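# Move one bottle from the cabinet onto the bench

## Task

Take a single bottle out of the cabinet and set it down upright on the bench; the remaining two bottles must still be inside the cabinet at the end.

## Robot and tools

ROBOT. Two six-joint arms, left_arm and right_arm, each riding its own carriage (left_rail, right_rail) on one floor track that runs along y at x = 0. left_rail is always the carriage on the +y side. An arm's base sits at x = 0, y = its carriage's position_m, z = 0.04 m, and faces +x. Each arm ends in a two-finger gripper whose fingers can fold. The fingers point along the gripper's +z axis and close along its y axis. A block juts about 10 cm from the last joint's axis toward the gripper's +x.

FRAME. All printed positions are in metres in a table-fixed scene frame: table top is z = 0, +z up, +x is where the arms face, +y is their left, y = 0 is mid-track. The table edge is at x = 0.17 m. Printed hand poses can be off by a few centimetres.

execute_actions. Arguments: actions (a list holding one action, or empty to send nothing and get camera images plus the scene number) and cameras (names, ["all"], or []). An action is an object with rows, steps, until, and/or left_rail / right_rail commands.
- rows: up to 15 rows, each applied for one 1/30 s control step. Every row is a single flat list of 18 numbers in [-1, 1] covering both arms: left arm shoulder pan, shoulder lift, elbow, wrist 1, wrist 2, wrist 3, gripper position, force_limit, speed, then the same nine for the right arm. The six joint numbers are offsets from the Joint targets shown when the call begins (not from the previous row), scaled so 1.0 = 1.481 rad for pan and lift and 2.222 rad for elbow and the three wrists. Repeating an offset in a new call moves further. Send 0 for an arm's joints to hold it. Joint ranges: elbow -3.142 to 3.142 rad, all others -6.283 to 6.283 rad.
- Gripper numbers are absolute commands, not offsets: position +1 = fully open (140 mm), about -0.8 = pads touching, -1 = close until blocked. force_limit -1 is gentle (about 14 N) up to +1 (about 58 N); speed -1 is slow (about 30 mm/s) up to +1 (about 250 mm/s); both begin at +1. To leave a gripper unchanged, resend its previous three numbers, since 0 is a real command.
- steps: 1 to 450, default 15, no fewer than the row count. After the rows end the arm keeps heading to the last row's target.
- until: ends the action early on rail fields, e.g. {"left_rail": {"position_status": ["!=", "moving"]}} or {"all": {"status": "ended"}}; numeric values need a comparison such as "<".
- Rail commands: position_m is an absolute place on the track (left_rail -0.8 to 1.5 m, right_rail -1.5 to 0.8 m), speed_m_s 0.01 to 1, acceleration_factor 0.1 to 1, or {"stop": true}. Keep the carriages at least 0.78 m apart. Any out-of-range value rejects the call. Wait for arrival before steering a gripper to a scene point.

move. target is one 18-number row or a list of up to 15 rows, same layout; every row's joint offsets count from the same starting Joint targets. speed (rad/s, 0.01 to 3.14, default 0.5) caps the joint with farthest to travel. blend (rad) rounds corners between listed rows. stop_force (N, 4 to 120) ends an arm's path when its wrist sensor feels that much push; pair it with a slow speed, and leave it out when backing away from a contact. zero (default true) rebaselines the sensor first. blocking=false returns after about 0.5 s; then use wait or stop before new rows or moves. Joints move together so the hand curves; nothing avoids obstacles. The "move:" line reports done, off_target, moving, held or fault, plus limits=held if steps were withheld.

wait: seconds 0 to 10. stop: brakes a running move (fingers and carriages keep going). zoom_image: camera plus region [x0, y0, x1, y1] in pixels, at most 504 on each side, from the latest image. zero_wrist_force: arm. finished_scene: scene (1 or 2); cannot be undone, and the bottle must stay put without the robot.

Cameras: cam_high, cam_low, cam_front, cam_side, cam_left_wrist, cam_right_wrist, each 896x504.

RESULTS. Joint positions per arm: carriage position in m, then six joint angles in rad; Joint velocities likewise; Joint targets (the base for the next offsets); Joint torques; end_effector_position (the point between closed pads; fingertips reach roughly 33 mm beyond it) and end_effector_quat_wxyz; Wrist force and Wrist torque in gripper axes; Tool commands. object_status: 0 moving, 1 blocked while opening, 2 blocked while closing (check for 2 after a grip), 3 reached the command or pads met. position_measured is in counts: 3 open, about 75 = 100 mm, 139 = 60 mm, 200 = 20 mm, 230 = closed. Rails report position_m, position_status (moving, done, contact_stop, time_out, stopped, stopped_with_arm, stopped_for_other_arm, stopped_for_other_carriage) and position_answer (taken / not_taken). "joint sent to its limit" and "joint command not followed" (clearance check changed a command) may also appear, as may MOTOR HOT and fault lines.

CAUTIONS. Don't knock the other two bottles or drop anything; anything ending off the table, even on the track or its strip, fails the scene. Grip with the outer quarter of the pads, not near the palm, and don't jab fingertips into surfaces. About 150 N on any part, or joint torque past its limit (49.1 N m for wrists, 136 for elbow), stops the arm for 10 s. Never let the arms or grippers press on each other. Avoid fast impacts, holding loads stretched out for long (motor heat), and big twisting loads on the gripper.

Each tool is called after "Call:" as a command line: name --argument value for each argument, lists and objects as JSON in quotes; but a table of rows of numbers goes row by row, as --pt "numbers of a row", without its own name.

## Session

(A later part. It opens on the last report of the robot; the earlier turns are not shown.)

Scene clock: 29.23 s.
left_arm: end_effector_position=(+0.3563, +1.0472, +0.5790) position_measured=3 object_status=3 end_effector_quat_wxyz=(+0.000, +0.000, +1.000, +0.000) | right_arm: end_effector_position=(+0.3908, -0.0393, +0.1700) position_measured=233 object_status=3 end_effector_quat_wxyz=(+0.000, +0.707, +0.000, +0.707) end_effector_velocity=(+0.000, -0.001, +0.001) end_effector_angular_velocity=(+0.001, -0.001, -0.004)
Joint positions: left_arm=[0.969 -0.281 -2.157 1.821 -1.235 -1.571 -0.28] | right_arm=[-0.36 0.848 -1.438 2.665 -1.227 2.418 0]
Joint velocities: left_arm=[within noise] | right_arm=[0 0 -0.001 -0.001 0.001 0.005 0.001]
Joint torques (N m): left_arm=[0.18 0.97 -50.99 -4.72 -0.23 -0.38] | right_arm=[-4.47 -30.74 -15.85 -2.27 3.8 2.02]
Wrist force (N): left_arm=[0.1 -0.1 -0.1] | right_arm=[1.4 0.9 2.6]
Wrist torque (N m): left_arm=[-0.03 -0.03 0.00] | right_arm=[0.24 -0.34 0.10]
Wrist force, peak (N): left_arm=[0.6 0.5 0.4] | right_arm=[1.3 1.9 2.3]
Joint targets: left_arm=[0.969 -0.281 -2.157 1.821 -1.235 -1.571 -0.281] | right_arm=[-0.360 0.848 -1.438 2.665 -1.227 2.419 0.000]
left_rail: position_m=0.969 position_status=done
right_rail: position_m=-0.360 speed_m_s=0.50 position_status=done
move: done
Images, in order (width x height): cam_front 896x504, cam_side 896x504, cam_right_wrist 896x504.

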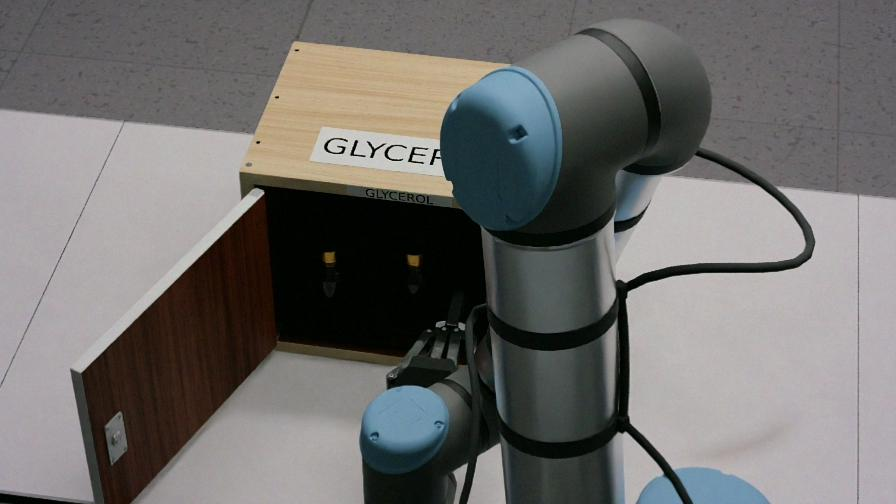

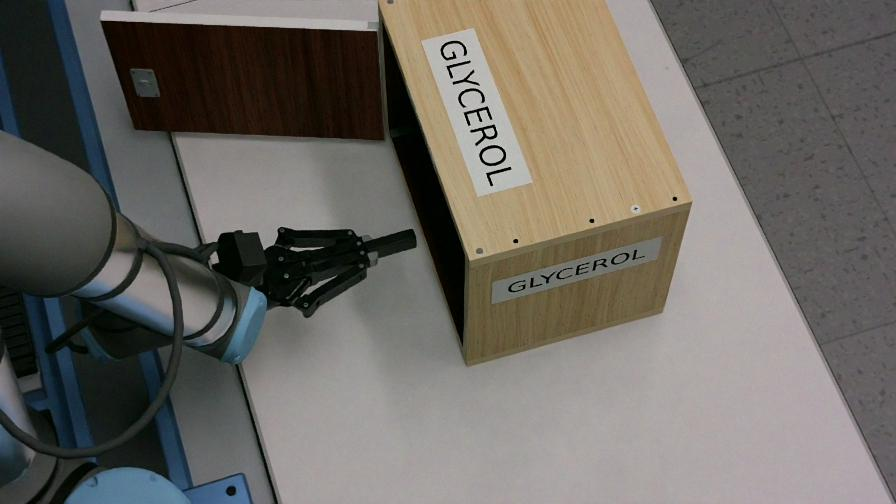

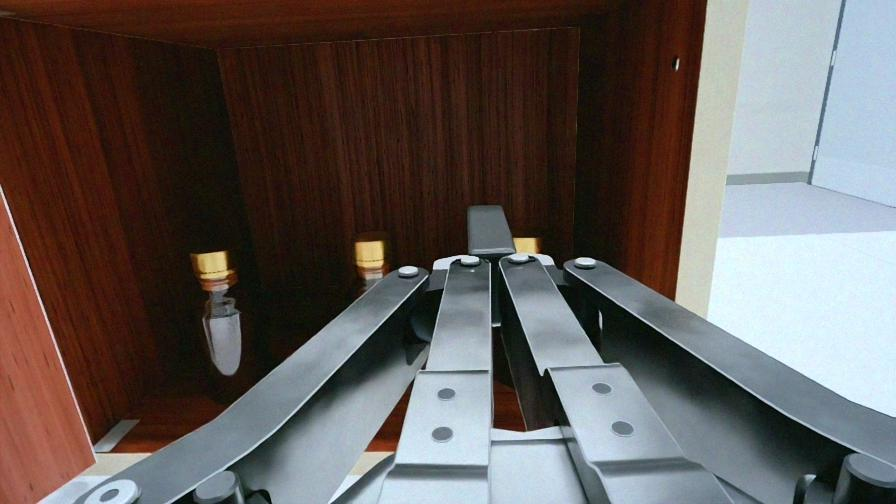

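Call:
execute_actions --actions '[{"right_rail":{"position_m":-0.285},"steps":60,"until":{"right_rail":{"position_status":["!=","moving"]}}}]'

Call:
move --target '[0,0,0,0,0,0,1,1,1,0,0.2414,0.0056,-0.1665,0,0,0.357,-1,0]' --speed 0.5 --cameras '["cam_right_wrist","cam_front","cam_side"]'

Scene clock: 31.47 s.
left_arm: end_effector_position=(+0.3563, +1.0472, +0.5790) position_measured=3 object_status=3 end_effector_quat_wxyz=(+0.000, +0.000, +1.000, +0.000) | right_arm: end_effector_position=(+0.3909, +0.0356, +0.1700) position_measured=233 object_status=3 end_effector_quat_wxyz=(+0.000, +0.707, +0.000, +0.707)
Joint positions: left_arm=[0.969 -0.281 -2.157 1.821 -1.235 -1.571 -0.28] | right_arm=[-0.285 0.848 -1.438 2.665 -1.227 2.419 0]
Joint torques (N m): left_arm=[-0.67 2.44 -50.57 -4.91 -0.55 0.29] | right_arm=[2.51 -25.52 -19.84 -2.67 1.01 1.85]
Wrist force (N): left_arm=[0.4 -0.1 0.1] | right_arm=[1.1 0.8 2.2]
Wrist torque (N m): left_arm=[-0.02 -0.09 0.00] | right_arm=[0.22 -0.28 0.10]
Wrist force, peak (N): left_arm=[0.4 0.7 -0.2] | right_arm=[1.6 1.9 2.4]
Joint targets: left_arm=[0.969 -0.281 -2.157 1.821 -1.235 -1.571 -0.281] | right_arm=[-0.285 0.848 -1.438 2.665 -1.227 2.419 0.000]
Tool commands: left_gripper/position=+1.0 left_gripper/force_limit=+1.0 left_gripper/speed=+1.0 right_gripper/position=-1.0 right_gripper/force_limit=-1.0 right_gripper/speed=+0.0
left_rail: position_m=0.969 position_status=done
right_rail: position_m=-0.285 speed_m_s=0.50 position_status=done

Scene clock: 32.93 s.
left_arm: end_effector_position=(+0.3563, +1.0472, +0.5790) position_measured=3 object_status=3 end_effector_quat_wxyz=(+0.000, +0.000, +1.000, +0.000) | right_arm: end_effector_position=(+0.3907, +0.0355, +0.0701) position_measured=84 object_status=3 end_effector_quat_wxyz=(+0.000, +0.707, +0.000, +0.707)
Joint positions: left_arm=[0.969 -0.281 -2.157 1.821 -1.235 -1.571 -0.28] | right_arm=[-0.285 0.848 -1.081 2.678 -1.597 2.419 0]
Joint torques (N m): left_arm=[-1.97 1.5 -51.38 -4.37 -0.32 -0.11] | right_arm=[1.99 -34.22 7.71 -4.43 -1.03 2.16]
Wrist force (N): left_arm=[0.2 0.0 -0.4] | right_arm=[0.8 0.1 2.3]
Wrist torque (N m): left_arm=[0.01 -0.04 0.00] | right_arm=[0.04 -0.23 0.06]
Wrist force, peak (N): left_arm=[0.5 0.7 0.2] | right_arm=[2.6 0.6 2.3]
Joint targets: left_arm=[0.969 -0.281 -2.157 1.821 -1.235 -1.571 -0.281] | right_arm=[-0.285 0.848 -1.081 2.678 -1.597 2.419 0.000]
left_rail: position_m=0.969 position_status=done
right_rail: position_m=-0.285 speed_m_s=0.50 position_status=done
move: done
Images, in order (width x height): cam_front 896x504, cam_side 896x504, cam_right_wrist 896x504.

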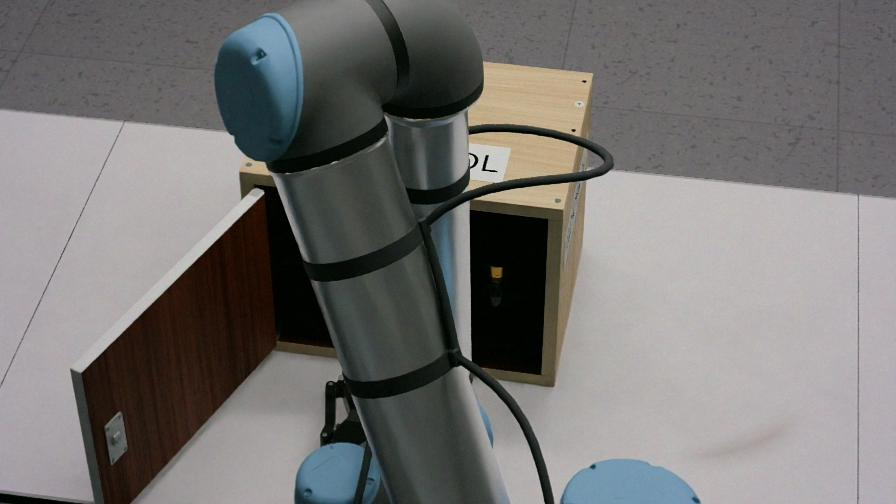

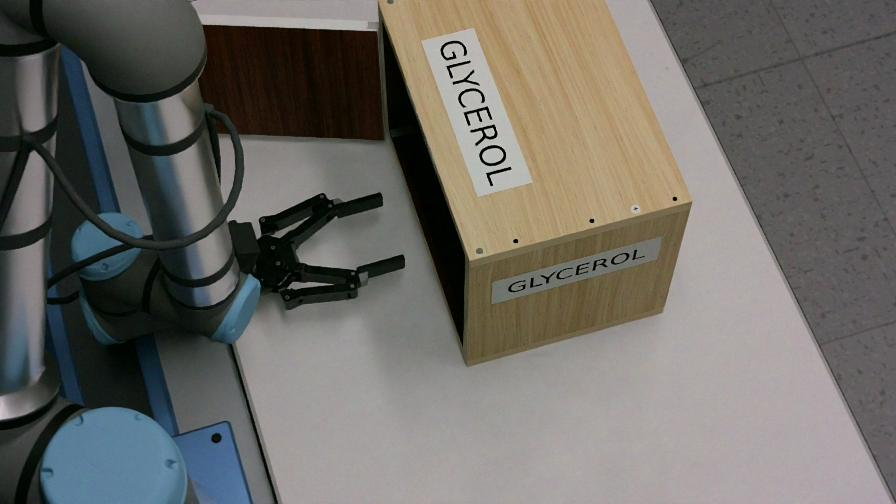

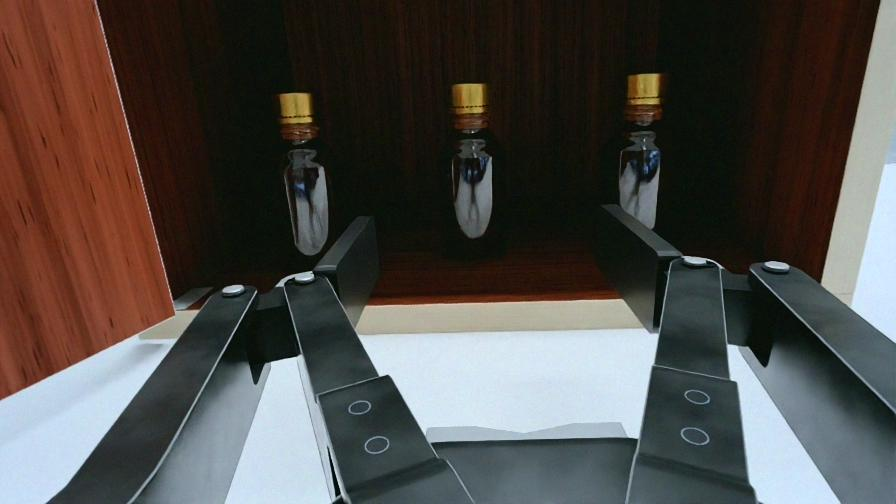

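Call:
move --pt "0 0 0 0 0 0 1 1 1 -0.1222 0 -0.018 0.0183 -0.0815 0 0.357 -1 0" --pt "0 0 0 0 0 0 1 1 1 -0.2128 0.0034 -0.0486 0.0463 -0.1419 0 0.357 -1 0" --speed 0.2 --blend '[0.03,0]' --stop_force 12 --cameras '["cam_right_wrist","cam_side"]'

Scene clock: 36.17 s.
left_arm: end_effector_position=(+0.3563, +1.0472, +0.5790) position_measured=3 object_status=3 end_effector_quat_wxyz=(+0.000, +0.000, +1.000, +0.000) | right_arm: end_effector_position=(+0.5405, +0.0355, +0.0700) position_measured=84 object_status=3 end_effector_quat_wxyz=(+0.000, +0.707, +0.000, +0.707)
Joint positions: left_arm=[0.969 -0.281 -2.157 1.821 -1.235 -1.571 -0.28] | right_arm=[-0.285 0.533 -1.076 2.57 -1.494 2.103 0]
Joint torques (N m): left_arm=[-3.78 -0.68 -52.14 -4.68 -0.04 -0.23] | right_arm=[-11.99 -40.11 -14.09 -0.61 -3.62 1.67]
Wrist force (N): left_arm=[0.5 0.0 -0.1] | right_arm=[1.2 0.1 2.1]
Wrist torque (N m): left_arm=[0.00 -0.10 0.00] | right_arm=[0.05 -0.27 0.05]
Wrist force, peak (N): left_arm=[0.5 0.5 -0.2] | right_arm=[1.0 0.3 3.2]
Joint targets: left_arm=[0.969 -0.281 -2.157 1.821 -1.235 -1.571 -0.281] | right_arm=[-0.285 0.533 -1.076 2.570 -1.494 2.103 0.000]
left_rail: position_m=0.969 position_status=done
right_rail: position_m=-0.285 speed_m_s=0.50 position_status=done
move: done
Images, in order (width x height): cam_side 896x504, cam_right_wrist 896x504.

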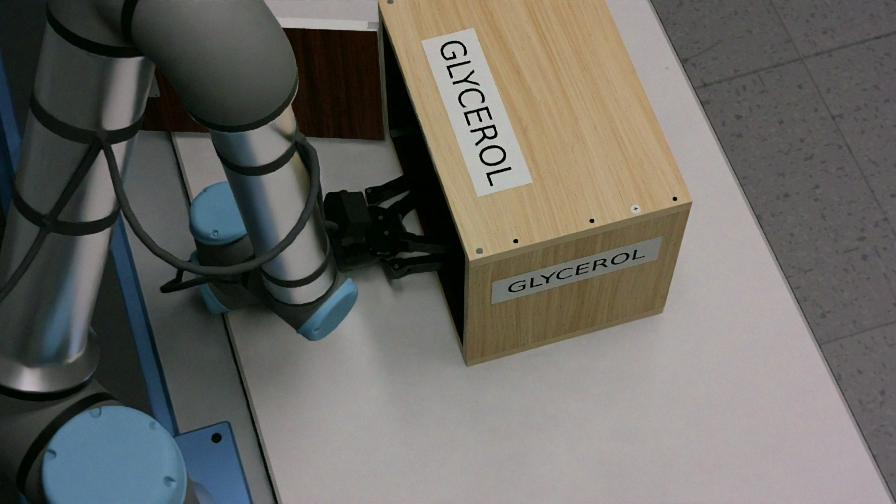

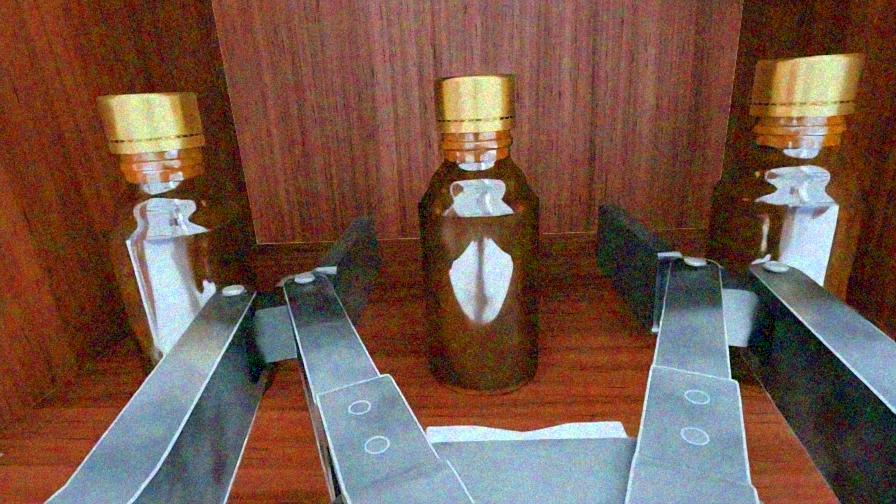

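Call:
move --target '[0,0,0,0,0,0,1,1,1,-0.0178,0.0019,-0.0089,0.0077,-0.0117,0,0.357,-1,0]' --speed 0.1

Call:
execute_actions --actions '[{"rows":[[0,0,0,0,0,0,1,1,1,0,0,0,0,0,0,-1,-0.9,-1]],"steps":90}]' --cameras '["cam_right_wrist"]'

Scene clock: 37.27 s.
left_arm: end_effector_position=(+0.3563, +1.0472, +0.5790) position_measured=3 object_status=3 end_effector_quat_wxyz=(+0.000, +0.000, +1.000, +0.000) | right_arm: end_effector_position=(+0.5584, +0.0354, +0.0699) position_measured=84 object_status=3 end_effector_quat_wxyz=(+0.000, +0.707, +0.000, +0.707)
Joint positions: left_arm=[0.969 -0.281 -2.157 1.821 -1.235 -1.571 -0.28] | right_arm=[-0.285 0.507 -1.073 2.55 -1.477 2.078 0]
Joint torques (N m): left_arm=[-0.38 3.51 -51.01 -4.55 0.06 -0.16] | right_arm=[-11.2 -39.41 -14.8 -0.69 -4.06 1.74]
Wrist force (N): left_arm=[0.0 0.1 -0.3] | right_arm=[1.0 0.4 2.0]
Wrist torque (N m): left_arm=[0.03 0.00 -0.01] | right_arm=[0.10 -0.24 0.07]
Wrist force, peak (N): left_arm=[0.7 0.3 -0.1] | right_arm=[1.3 0.5 2.5]
Joint targets: left_arm=[0.969 -0.281 -2.157 1.821 -1.235 -1.571 -0.281] | right_arm=[-0.285 0.507 -1.073 2.550 -1.477 2.077 0.000]
left_rail: position_m=0.969 position_status=done
right_rail: position_m=-0.285 speed_m_s=0.50 position_status=done
move: done

Scene clock: 41.03 s.
left_arm: end_effector_position=(+0.3563, +1.0472, +0.5790) position_measured=3 object_status=3 end_effector_quat_wxyz=(+0.000, +0.000, +1.000, +0.000) | right_arm: end_effector_position=(+0.5586, +0.0353, +0.0699) position_measured=255 object_status=0 end_effector_quat_wxyz=(+0.000, +0.707, +0.000, +0.707)
Joint positions: left_arm=[0.969 -0.281 -2.157 1.821 -1.235 -1.571 -0.28] | right_arm=[-0.285 0.507 -1.073 2.55 -1.477 2.077 0]
Joint torques (N m): left_arm=[-0.8 1.61 -50.07 -4.26 -0.27 -0.81] | right_arm=[-9.65 -40.06 -6.07 -2.62 0.85 1.5]
Wrist force (N): left_arm=[0.2 0.1 0.0] | right_arm=[1.0 0.8 3.1]
Wrist torque (N m): left_arm=[0.03 -0.05 0.00] | right_arm=[0.10 -0.28 0.08]
Wrist force, peak (N): left_arm=[0.5 0.7 0.0] | right_arm=[0.9 0.8 3.2]
Joint targets: left_arm=[0.969 -0.281 -2.157 1.821 -1.235 -1.571 -0.281] | right_arm=[-0.285 0.507 -1.073 2.550 -1.477 2.077 0.000]
left_rail: position_m=0.969 position_status=done
right_rail: position_m=-0.285 speed_m_s=0.50 position_status=done
Images, in order (width x height): cam_right_wrist 896x504.

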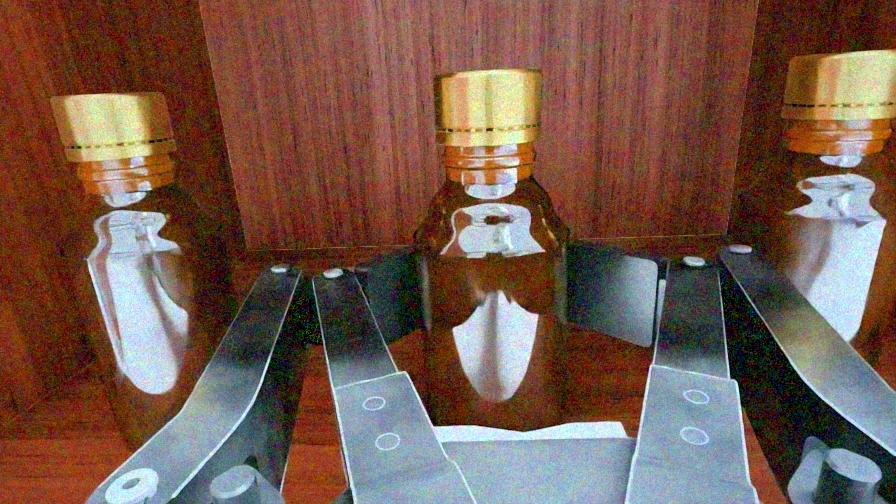

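Call:
execute_actions --actions '[{"rows":[[0,0,0,0,0,0,1,1,1,0,0,0,0,0,0,0.357,-1,-1]],"steps":80}]' --cameras '["cam_right_wrist"]'

Scene clock: 44.93 s.
left_arm: end_effector_position=(+0.3563, +1.0472, +0.5790) position_measured=3 object_status=3 end_effector_quat_wxyz=(+0.000, +0.000, +1.000, +0.000) | right_arm: end_effector_position=(+0.5586, +0.0353, +0.0699) position_measured=84 object_status=0 end_effector_quat_wxyz=(+0.000, +0.707, +0.000, +0.707)
Joint positions: left_arm=[0.969 -0.281 -2.157 1.821 -1.235 -1.571 -0.28] | right_arm=[-0.285 0.507 -1.073 2.55 -1.477 2.077 0]
Joint torques (N m): left_arm=[-1.75 0.07 -52.45 -4.31 -0.46 -0.37] | right_arm=[-5.09 -47.26 1.34 -3.87 0.71 2.21]
Wrist force (N): left_arm=[0.3 0.0 0.0] | right_arm=[1.3 0.2 2.0]
Wrist torque (N m): left_arm=[0.01 -0.07 -0.01] | right_arm=[0.06 -0.29 0.07]
Wrist force, peak (N): left_arm=[0.9 -0.1 0.0] | right_arm=[2.0 1.4 2.2]
Joint targets: left_arm=[0.969 -0.281 -2.157 1.821 -1.235 -1.571 -0.281] | right_arm=[-0.285 0.507 -1.073 2.550 -1.477 2.077 0.000]
left_rail: position_m=0.969 position_status=done
right_rail: position_m=-0.285 speed_m_s=0.50 position_status=done
Images, in order (width x height): cam_right_wrist 896x504.

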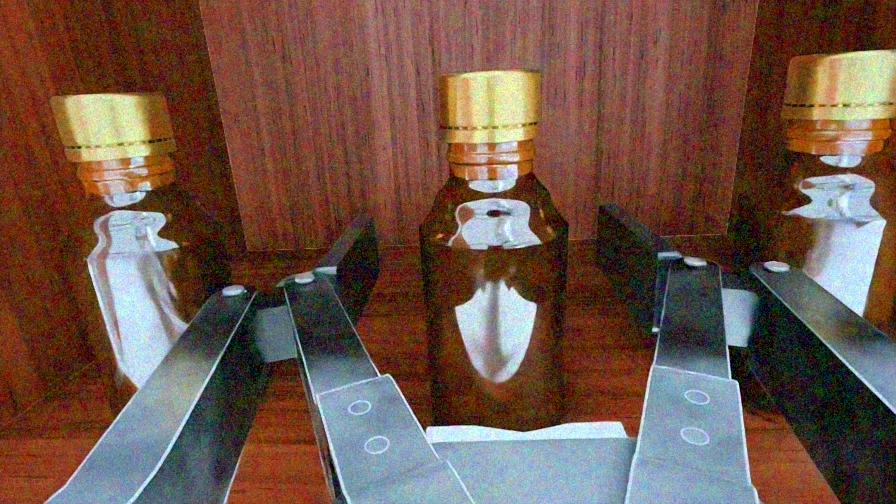

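Call:
move --target '[0,0,0,0,0,0,1,1,1,0.0586,-0.0046,0.0252,-0.0222,0.0394,0,0.357,-1,-1]' --speed 0.15 --cameras '["cam_right_wrist"]'

Scene clock: 46.53 s.
left_arm: end_effector_position=(+0.3563, +1.0472, +0.5790) position_measured=3 object_status=3 end_effector_quat_wxyz=(+0.000, +0.000, +1.000, +0.000) | right_arm: end_effector_position=(+0.5040, +0.0351, +0.0700) position_measured=84 object_status=3 end_effector_quat_wxyz=(+0.000, +0.707, +0.000, +0.707)
Joint positions: left_arm=[0.969 -0.281 -2.157 1.821 -1.235 -1.571 -0.28] | right_arm=[-0.285 0.593 -1.079 2.606 -1.526 2.164 0]
Joint torques (N m): left_arm=[-0.87 4.42 -50.62 -4.58 -0.38 -0.45] | right_arm=[14.51 -57.74 3.31 -4.64 3.5 1.67]
Wrist force (N): left_arm=[0.4 0.3 -0.1] | right_arm=[0.8 0.2 1.7]
Wrist torque (N m): left_arm=[0.08 -0.09 0.00] | right_arm=[0.03 -0.16 0.02]
Wrist force, peak (N): left_arm=[0.7 0.1 -0.1] | right_arm=[0.8 0.2 3.2]
Joint targets: left_arm=[0.969 -0.281 -2.157 1.821 -1.235 -1.571 -0.281] | right_arm=[-0.285 0.594 -1.080 2.606 -1.526 2.165 0.000]
left_rail: position_m=0.969 position_status=done
right_rail: position_m=-0.285 speed_m_s=0.50 position_status=done
move: done
Images, in order (width x height): cam_right_wrist 896x504.

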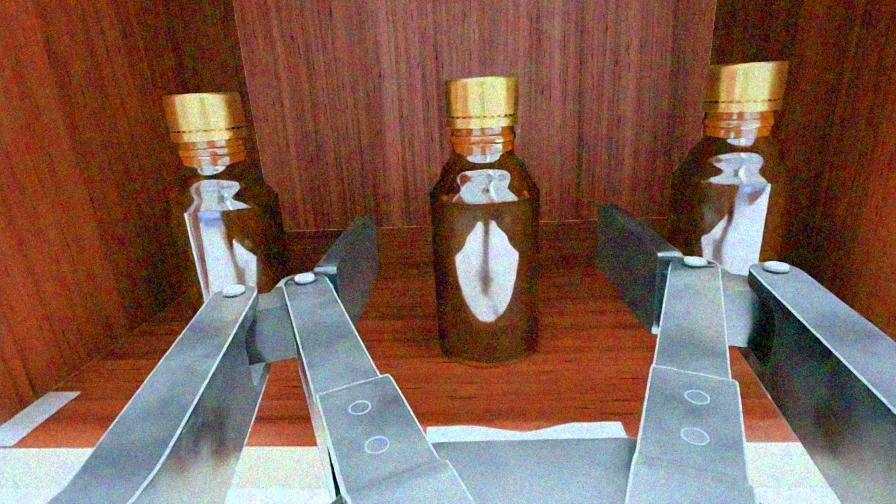

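Call:
move --target '[0,0,0,0,0,0,1,1,1,0.0247,-0.0007,0.0081,-0.0077,0.0164,0,0.357,-1,-1]' --speed 0.15

Call:
execute_actions --actions '[{"rows":[[0,0,0,0,0,0,1,1,1,0,0,0,0,0,0,-1,-0.5,-1]],"steps":100}]' --cameras '["cam_right_wrist"]'

Scene clock: 47.83 s.
left_arm: end_effector_position=(+0.3563, +1.0472, +0.5790) position_measured=3 object_status=3 end_effector_quat_wxyz=(+0.000, +0.000, +1.000, +0.000) | right_arm: end_effector_position=(+0.4839, +0.0348, +0.0700) position_measured=84 object_status=3 end_effector_quat_wxyz=(+0.000, +0.707, +0.000, +0.707)
Joint positions: left_arm=[0.969 -0.281 -2.157 1.821 -1.235 -1.571 -0.28] | right_arm=[-0.285 0.63 -1.081 2.624 -1.543 2.201 0]
Joint torques (N m): left_arm=[1.6 1.26 -50.07 -4.19 -0.27 -0.08] | right_arm=[13.6 -59.74 4.59 -4.64 3.07 1.83]
Wrist force (N): left_arm=[0.6 0.6 0.3] | right_arm=[0.7 0.2 2.0]
Wrist torque (N m): left_arm=[0.13 -0.14 0.00] | right_arm=[0.03 -0.15 0.01]
Wrist force, peak (N): left_arm=[0.9 -0.1 0.1] | right_arm=[0.6 -0.3 2.4]
Joint targets: left_arm=[0.969 -0.281 -2.157 1.821 -1.235 -1.571 -0.281] | right_arm=[-0.285 0.630 -1.081 2.624 -1.543 2.201 0.000]
left_rail: position_m=0.969 position_status=done
right_rail: position_m=-0.285 speed_m_s=0.50 position_status=done
move: done

Scene clock: 51.37 s.
left_arm: end_effector_position=(+0.3563, +1.0472, +0.5790) position_measured=3 object_status=3 end_effector_quat_wxyz=(+0.000, +0.000, +1.000, +0.000) | right_arm: end_effector_position=(+0.4837, +0.0348, +0.0700) position_measured=174 object_status=2 end_effector_quat_wxyz=(+0.000, +0.707, +0.000, +0.707)
Joint positions: left_arm=[0.969 -0.281 -2.157 1.821 -1.235 -1.571 -0.28] | right_arm=[-0.285 0.63 -1.081 2.624 -1.543 2.201 0]
Joint torques (N m): left_arm=[-0.06 2.32 -50.75 -4.52 -0.07 -0.64] | right_arm=[10.22 -57.22 3.39 -3.05 3.57 1.76]
Wrist force (N): left_arm=[0.2 0.3 -0.1] | right_arm=[1.6 -0.4 0.3]
Wrist torque (N m): left_arm=[0.07 -0.05 0.00] | right_arm=[0.04 -0.13 0.03]
Wrist force, peak (N): left_arm=[0.9 0.4 0.1] | right_arm=[1.0 0.1 2.0]
Joint targets: left_arm=[0.969 -0.281 -2.157 1.821 -1.235 -1.571 -0.281] | right_arm=[-0.285 0.630 -1.081 2.624 -1.543 2.201 0.000]
left_rail: position_m=0.969 position_status=done
right_rail: position_m=-0.285 speed_m_s=0.50 position_status=done
Images, in order (width x height): cam_right_wrist 896x504.

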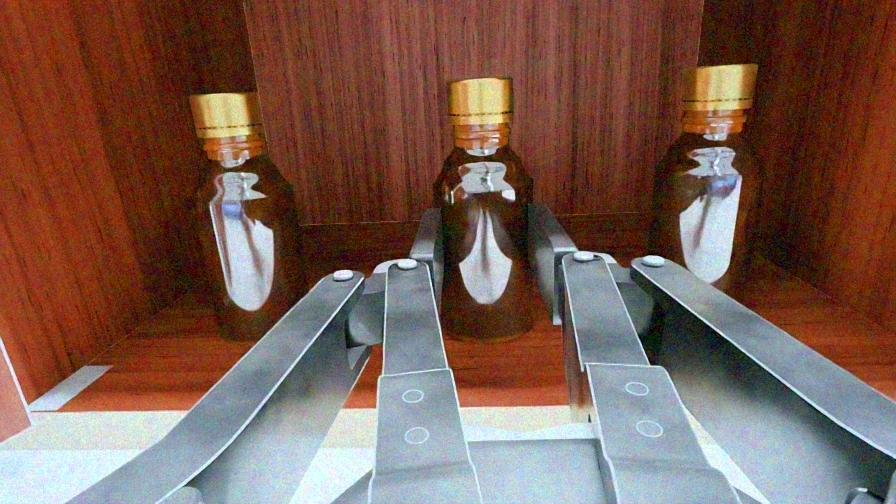

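Call:
execute_actions --actions '[{"rows":[[0,0,0,0,0,0,1,1,1,0,0,0,0,0,0,0.25,-1,-1]],"steps":55}]'

Call:
move --target '[0,0,0,0,0,0,1,1,1,0,-0.1064,0.0007,0.0702,0,0,0.25,-1,-1]' --speed 0.15 --cameras '["cam_right_wrist"]'

Scene clock: 54.47 s.
left_arm: end_effector_position=(+0.3563, +1.0472, +0.5790) position_measured=3 object_status=3 end_effector_quat_wxyz=(+0.000, +0.000, +1.000, +0.000) | right_arm: end_effector_position=(+0.4837, +0.0348, +0.0700) position_measured=98 object_status=3 end_effector_quat_wxyz=(+0.000, +0.707, +0.000, +0.707)
Joint positions: left_arm=[0.969 -0.281 -2.157 1.821 -1.235 -1.571 -0.28] | right_arm=[-0.285 0.63 -1.081 2.624 -1.543 2.201 0]
Joint torques (N m): left_arm=[-0.56 1.05 -50.55 -4.58 -0.27 -0.47] | right_arm=[-1.02 -54.58 0 -2.44 2.98 1.48]
Wrist force (N): left_arm=[0.4 0.4 -0.2] | right_arm=[0.7 0.2 1.7]
Wrist torque (N m): left_arm=[0.10 -0.10 0.00] | right_arm=[0.02 -0.16 0.00]
Wrist force, peak (N): left_arm=[0.7 0.3 0.2] | right_arm=[0.8 0.1 2.1]
Joint targets: left_arm=[0.969 -0.281 -2.157 1.821 -1.235 -1.571 -0.281] | right_arm=[-0.285 0.630 -1.081 2.624 -1.543 2.201 0.000]
left_rail: position_m=0.969 position_status=done
right_rail: position_m=-0.285 speed_m_s=0.50 position_status=done

Scene clock: 56.07 s.
left_arm: end_effector_position=(+0.3563, +1.0472, +0.5790) position_measured=3 object_status=3 end_effector_quat_wxyz=(+0.000, +0.000, +1.000, +0.000) | right_arm: end_effector_position=(+0.4839, +0.0350, +0.1179) position_measured=98 object_status=3 end_effector_quat_wxyz=(+0.000, +0.707, +0.000, +0.707)
Joint positions: left_arm=[0.969 -0.281 -2.157 1.821 -1.235 -1.571 -0.28] | right_arm=[-0.285 0.63 -1.238 2.625 -1.388 2.201 0]
Joint torques (N m): left_arm=[1.13 0.09 -51.06 -4.25 -0.1 -0.36] | right_arm=[-0.41 -53.79 -1.91 -0.04 2.25 1.59]
Wrist force (N): left_arm=[0.1 0.4 0.0] | right_arm=[0.7 0.9 1.7]
Wrist torque (N m): left_arm=[0.09 -0.02 0.00] | right_arm=[0.27 -0.19 -0.03]
Wrist force, peak (N): left_arm=[0.6 0.7 0.3] | right_arm=[1.0 0.9 2.1]
Joint targets: left_arm=[0.969 -0.281 -2.157 1.821 -1.235 -1.571 -0.281] | right_arm=[-0.285 0.630 -1.238 2.625 -1.387 2.201 0.000]
left_rail: position_m=0.969 position_status=done
right_rail: position_m=-0.285 speed_m_s=0.50 position_status=done
move: done
Images, in order (width x height): cam_right_wrist 896x504.

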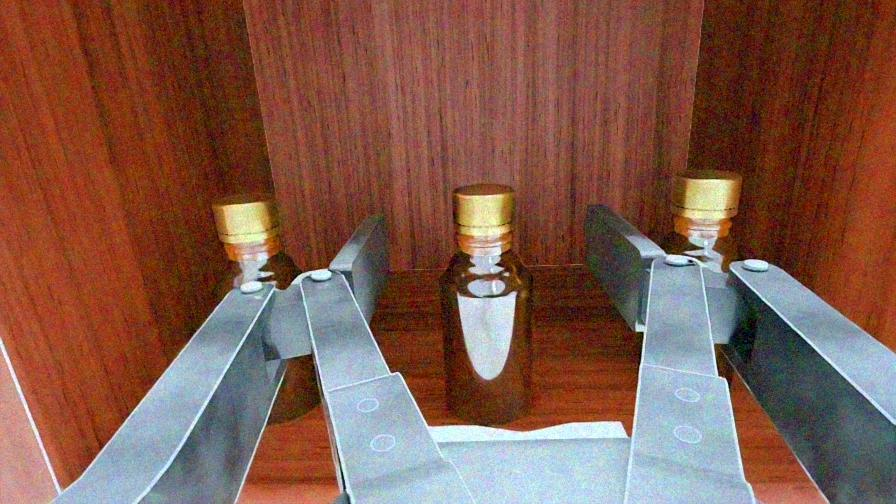

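Call:
move --target '[0,0,0,0,0,0,1,1,1,0,-0.0203,0,0.0137,0,0,0.25,-1,-1]' --speed 0.15

Call:
execute_actions --actions '[{"rows":[[0,0,0,0,0,0,1,1,1,0,0,0,0,0,0,-1,-0.2,-1]],"steps":110}]' --cameras '["cam_right_wrist"]'

Scene clock: 57.23 s.
left_arm: end_effector_position=(+0.3563, +1.0472, +0.5790) position_measured=3 object_status=3 end_effector_quat_wxyz=(+0.000, +0.000, +1.000, +0.000) | right_arm: end_effector_position=(+0.4833, +0.0346, +0.1269) position_measured=98 object_status=3 end_effector_quat_wxyz=(+0.000, +0.707, +0.000, +0.707) end_effector_velocity=(+0.000, +0.000, +0.002) end_effector_angular_velocity=(+0.002, -0.002, -0.001)
Joint positions: left_arm=[0.969 -0.281 -2.157 1.821 -1.235 -1.571 -0.28] | right_arm=[-0.285 0.63 -1.268 2.625 -1.357 2.201 0]
Joint velocities: left_arm=[within noise] | right_arm=[0 0 -0.005 0 0.002 0.001 0]
Joint torques (N m): left_arm=[-3.25 2.79 -50.54 -4.59 -0.49 -0.22] | right_arm=[-2.92 -53.4 -3.03 -1.03 2.11 0.95]
Wrist force (N): left_arm=[0.4 -0.2 0.2] | right_arm=[1.1 0.6 1.8]
Wrist torque (N m): left_arm=[-0.03 -0.10 0.00] | right_arm=[0.18 -0.25 -0.04]
Wrist force, peak (N): left_arm=[0.5 0.6 0.2] | right_arm=[1.1 0.6 2.2]
Joint targets: left_arm=[0.969 -0.281 -2.157 1.821 -1.235 -1.571 -0.281] | right_arm=[-0.285 0.630 -1.268 2.625 -1.357 2.201 0.000]
left_rail: position_m=0.969 position_status=done
right_rail: position_m=-0.285 speed_m_s=0.50 position_status=done
move: done

Scene clock: 61.10 s.
left_arm: end_effector_position=(+0.3563, +1.0472, +0.5790) position_measured=3 object_status=3 end_effector_quat_wxyz=(+0.000, +0.000, +1.000, +0.000) | right_arm: end_effector_position=(+0.4833, +0.0345, +0.1270) position_measured=231 object_status=3 end_effector_quat_wxyz=(+0.000, +0.707, +0.000, +0.707)
Joint positions: left_arm=[0.969 -0.281 -2.157 1.821 -1.235 -1.571 -0.28] | right_arm=[-0.285 0.63 -1.268 2.625 -1.357 2.201 0]
Joint torques (N m): left_arm=[-0.87 2.6 -49.34 -4.39 -0.49 -0.55] | right_arm=[2.59 -52.42 -4.5 -1 1.5 1.51]
Wrist force (N): left_arm=[0.6 0.2 -0.1] | right_arm=[1.1 0.9 1.0]
Wrist torque (N m): left_arm=[0.05 -0.13 0.00] | right_arm=[0.25 -0.24 -0.04]
Wrist force, peak (N): left_arm=[0.7 0.5 0.0] | right_arm=[1.2 0.9 1.9]
Joint targets: left_arm=[0.969 -0.281 -2.157 1.821 -1.235 -1.571 -0.281] | right_arm=[-0.285 0.630 -1.268 2.625 -1.357 2.201 0.000]
left_rail: position_m=0.969 position_status=done
right_rail: position_m=-0.285 speed_m_s=0.50 position_status=done
Images, in order (width x height): cam_right_wrist 896x504.

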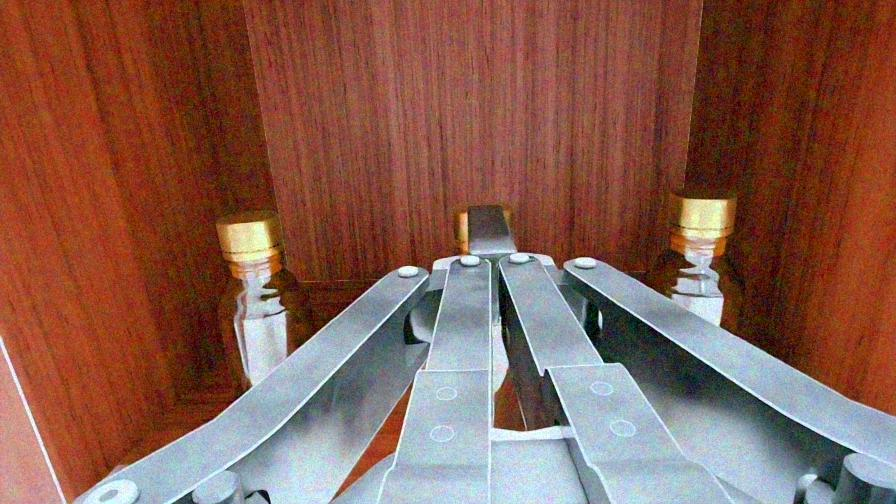

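Call:
execute_actions --actions '[{"rows":[[0,0,0,0,0,0,1,1,1,0,0,0,0,0,0,0.25,-1,-1]],"steps":85}]' --cameras '["cam_right_wrist"]'

Call:
move --target '[0,0,0,0,0,0,1,1,1,-0.0316,0.0061,-0.0108,0.0067,-0.0212,0,0.25,-1,-1]' --speed 0.1 --stop_force 10

Call:
execute_actions --actions '[{"rows":[[0,0,0,0,0,0,1,1,1,0,0,0,0,0,0,-1,-0.2,-1]],"steps":100}]' --cameras '["cam_right_wrist"]'

Scene clock: 64.40 s.
left_arm: end_effector_position=(+0.3563, +1.0472, +0.5790) position_measured=3 object_status=3 end_effector_quat_wxyz=(+0.000, +0.000, +1.000, +0.000) | right_arm: end_effector_position=(+0.4833, +0.0345, +0.1270) position_measured=98 object_status=0 end_effector_quat_wxyz=(+0.000, +0.707, +0.000, +0.707)
Joint positions: left_arm=[0.969 -0.281 -2.157 1.821 -1.235 -1.571 -0.28] | right_arm=[-0.285 0.63 -1.268 2.625 -1.357 2.201 0]
Joint torques (N m): left_arm=[0.47 0.87 -48.88 -4.25 -0.21 -0.32] | right_arm=[-0.62 -50.95 -5.82 -0.88 1.51 2.03]
Wrist force (N): left_arm=[0.3 0.3 0.3] | right_arm=[0.9 0.6 1.9]
Wrist torque (N m): left_arm=[0.07 -0.07 0.00] | right_arm=[0.17 -0.21 -0.04]
Wrist force, peak (N): left_arm=[0.9 0.0 -0.1] | right_arm=[1.0 0.8 2.0]
Joint targets: left_arm=[0.969 -0.281 -2.157 1.821 -1.235 -1.571 -0.281] | right_arm=[-0.285 0.630 -1.268 2.625 -1.357 2.201 0.000]
left_rail: position_m=0.969 position_status=done
right_rail: position_m=-0.285 speed_m_s=0.50 position_status=done
Images, in order (width x height): cam_right_wrist 896x504.

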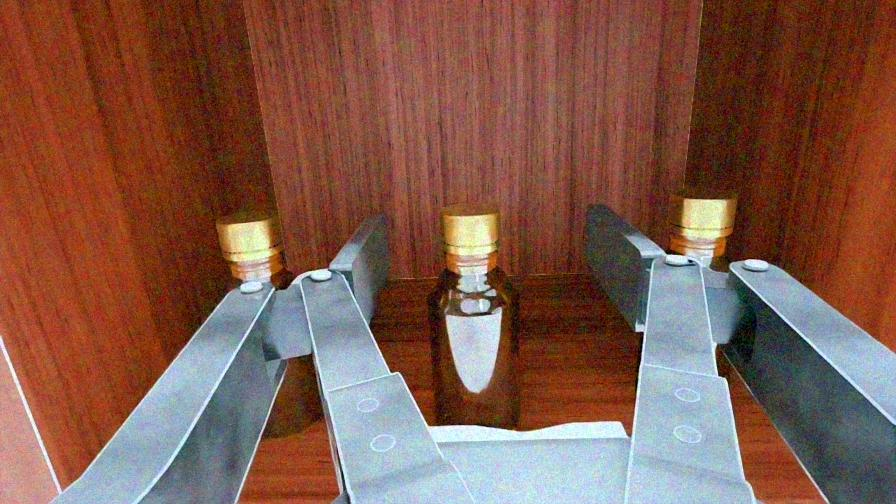

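Scene clock: 66.00 s.
left_arm: end_effector_position=(+0.3563, +1.0472, +0.5790) position_measured=3 object_status=3 end_effector_quat_wxyz=(+0.000, +0.000, +1.000, +0.000) | right_arm: end_effector_position=(+0.5095, +0.0351, +0.1273) position_measured=98 object_status=3 end_effector_quat_wxyz=(+0.000, +0.707, +0.000, +0.707)
Joint positions: left_arm=[0.969 -0.281 -2.157 1.821 -1.235 -1.571 -0.28] | right_arm=[-0.285 0.583 -1.259 2.601 -1.342 2.154 0]
Joint torques (N m): left_arm=[-0.7 1.77 -49.93 -4.34 -0.26 -0.24] | right_arm=[-13.76 -29.68 -19.76 -0.37 -3.78 1.3]
Wrist force (N): left_arm=[0.2 0.0 0.2] | right_arm=[0.8 0.9 2.1]
Wrist torque (N m): left_arm=[0.01 -0.03 0.00] | right_arm=[0.25 -0.17 0.00]
Wrist force, peak (N): left_arm=[1.0 -0.3 0.1] | right_arm=[0.6 0.6 2.6]
Joint targets: left_arm=[0.969 -0.281 -2.157 1.821 -1.235 -1.571 -0.281] | right_arm=[-0.285 0.583 -1.259 2.601 -1.342 2.154 0.000]
left_rail: position_m=0.969 position_status=done
right_rail: position_m=-0.285 speed_m_s=0.50 position_status=done
move: done

Scene clock: 69.53 s.
left_arm: end_effector_position=(+0.3563, +1.0472, +0.5790) position_measured=3 object_status=3 end_effector_quat_wxyz=(+0.000, +0.000, +1.000, +0.000) | right_arm: end_effector_position=(+0.5095, +0.0351, +0.1273) position_measured=188 object_status=2 end_effector_quat_wxyz=(+0.000, +0.707, +0.000, +0.707)
Joint positions: left_arm=[0.969 -0.281 -2.157 1.821 -1.235 -1.571 -0.28] | right_arm=[-0.285 0.583 -1.259 2.601 -1.342 2.154 0]
Joint torques (N m): left_arm=[-0.37 1.49 -50.77 -4.73 -0.26 -0.99] | right_arm=[-5.2 -43.31 -16.39 -4.87 -0.15 1.05]
Wrist force (N): left_arm=[0.3 0.3 0.1] | right_arm=[-1.7 0.8 2.0]
Wrist torque (N m): left_arm=[0.08 -0.05 0.00] | right_arm=[0.24 -0.27 0.00]
Wrist force, peak (N): left_arm=[0.9 0.1 0.0] | right_arm=[-1.8 0.8 2.6]
Joint targets: left_arm=[0.969 -0.281 -2.157 1.821 -1.235 -1.571 -0.281] | right_arm=[-0.285 0.583 -1.259 2.601 -1.342 2.154 0.000]
left_rail: position_m=0.969 position_status=done
right_rail: position_m=-0.285 speed_m_s=0.50 position_status=done
Images, in order (width x height): cam_right_wrist 896x504.

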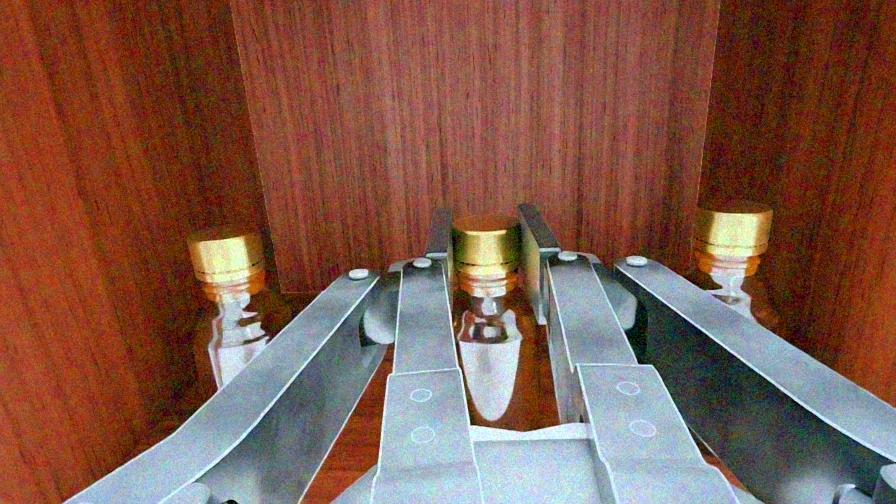

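Call:
move --target '[0,0,0,0,0,0,1,1,1,0,-0.0308,-0.0012,0.0217,0,0,-1,-0.2,-1]' --speed 0.1 --cameras '["cam_right_wrist"]'

Scene clock: 70.63 s.
left_arm: end_effector_position=(+0.3563, +1.0472, +0.5790) position_measured=3 object_status=3 end_effector_quat_wxyz=(+0.000, +0.000, +1.000, +0.000) | right_arm: end_effector_position=(+0.5094, +0.0351, +0.1420) position_measured=188 object_status=2 end_effector_quat_wxyz=(+0.000, +0.707, +0.000, +0.707) end_effector_velocity=(+0.000, -0.001, +0.000) end_effector_angular_velocity=(-0.002, +0.002, -0.001)
Joint positions: left_arm=[0.969 -0.281 -2.157 1.821 -1.235 -1.571 -0.28] | right_arm=[-0.285 0.583 -1.304 2.599 -1.294 2.154 0]
Joint velocities: left_arm=[within noise] | right_arm=[0 0 -0.003 0 0.005 0.001 0]
Joint torques (N m): left_arm=[-1.56 1.54 -48.82 -4.6 -0.83 -0.53] | right_arm=[-1.65 -51 -23.05 -1.1 0.87 1.25]
Wrist force (N): left_arm=[0.2 0.2 0.1] | right_arm=[-1.7 1.1 1.7]
Wrist torque (N m): left_arm=[0.05 -0.03 0.00] | right_arm=[0.33 -0.30 -0.03]
Wrist force, peak (N): left_arm=[0.7 0.5 -0.2] | right_arm=[-1.9 0.8 2.1]
Joint targets: left_arm=[0.969 -0.281 -2.157 1.821 -1.235 -1.571 -0.281] | right_arm=[-0.285 0.583 -1.305 2.599 -1.294 2.154 0.000]
left_rail: position_m=0.969 position_status=done
right_rail: position_m=-0.285 speed_m_s=0.50 position_status=done
move: done
Images, in order (width x height): cam_right_wrist 896x504.

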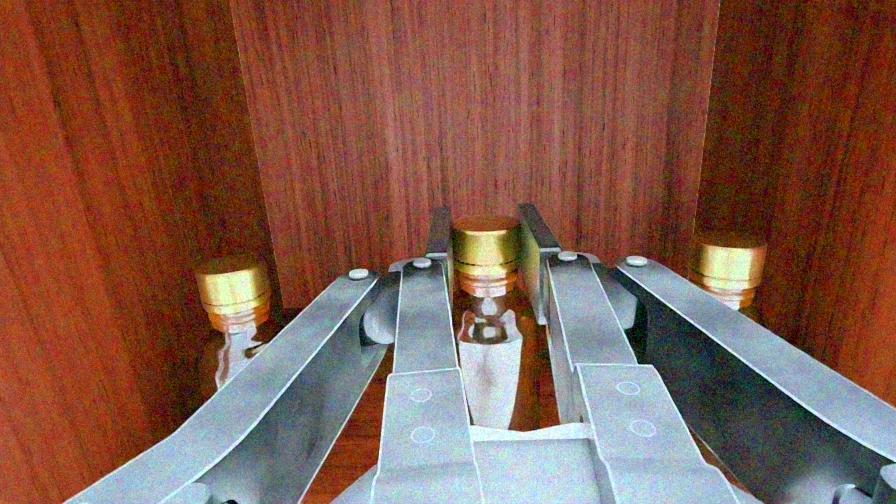

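Call:
move --pt "0 0 0 0 0 0 1 1 1 0.0788 -0.0268 0.0206 -0.0027 0.0524 0 -1 -0.2 -1" --pt "0 0 0 0 0 0 1 1 1 0.1792 -0.0373 0.0338 -0.009 0.1194 0 -1 -0.2 -1" --pt "0 0 0 0 0 0 1 1 1 0.1792 -0.0373 0.0338 -0.009 -0.0378 0 -1 -0.2 -1" --speed 0.25 --blend '[0.03,0,0]' --cameras '["cam_right_wrist","cam_side","cam_front"]'

Scene clock: 74.60 s.
left_arm: end_effector_position=(+0.3563, +1.0472, +0.5790) position_measured=3 object_status=3 end_effector_quat_wxyz=(+0.000, +0.000, +1.000, +0.000) | right_arm: end_effector_position=(+0.3700, +0.1518, +0.1472) position_measured=188 object_status=2 end_effector_quat_wxyz=(-0.123, +0.696, +0.123, +0.696)
Joint positions: left_arm=[0.969 -0.281 -2.157 1.821 -1.235 -1.571 -0.28] | right_arm=[-0.285 0.849 -1.36 2.674 -1.314 2.07 0]
Joint torques (N m): left_arm=[2.32 2.04 -48.59 -4.24 -0.46 -0.6] | right_arm=[8.06 -47.07 -6.57 -4.97 -3.14 1.43]
Wrist force (N): left_arm=[0.4 0.3 0.0] | right_arm=[-1.2 0.7 2.8]
Wrist torque (N m): left_arm=[0.08 -0.08 0.00] | right_arm=[0.23 -0.41 0.05]
Wrist force, peak (N): left_arm=[0.9 0.6 0.4] | right_arm=[-1.6 0.6 3.7]
Joint targets: left_arm=[0.969 -0.281 -2.157 1.821 -1.235 -1.571 -0.281] | right_arm=[-0.285 0.849 -1.360 2.674 -1.314 2.070 0.000]
left_rail: position_m=0.969 position_status=done
right_rail: position_m=-0.285 speed_m_s=0.50 position_status=done
move: done
Images, in order (width x height): cam_front 896x504, cam_side 896x504, cam_right_wrist 896x504.

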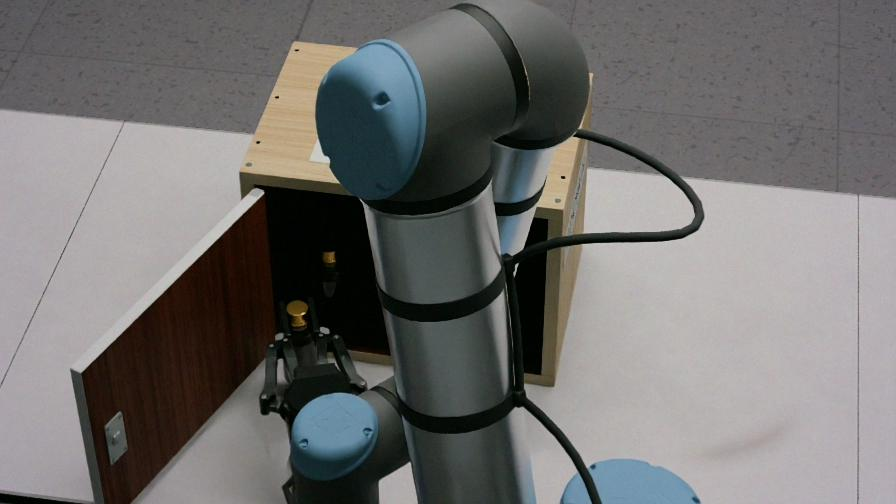

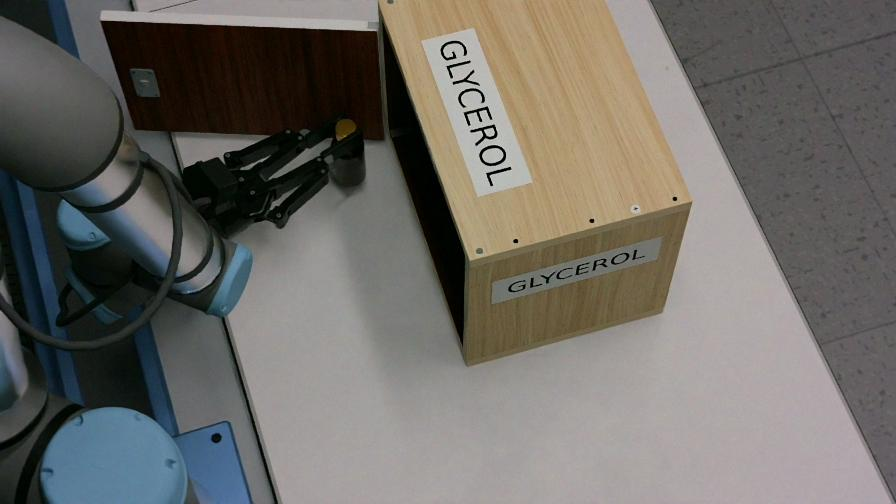

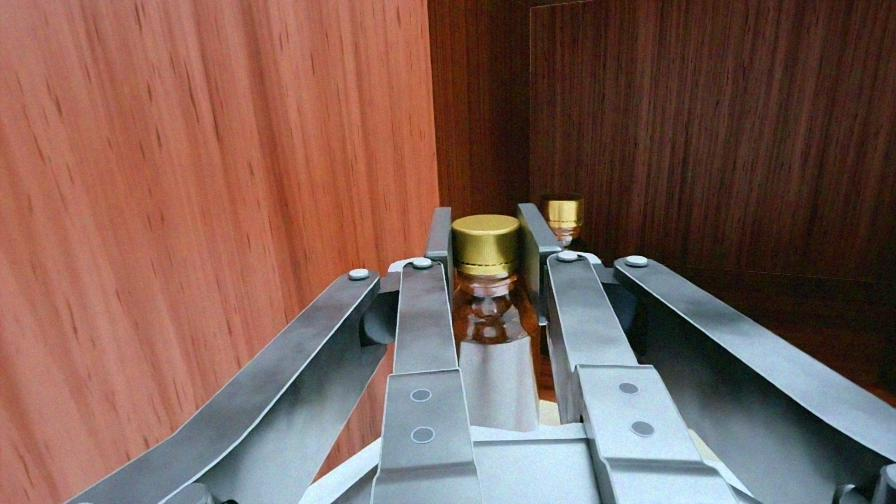

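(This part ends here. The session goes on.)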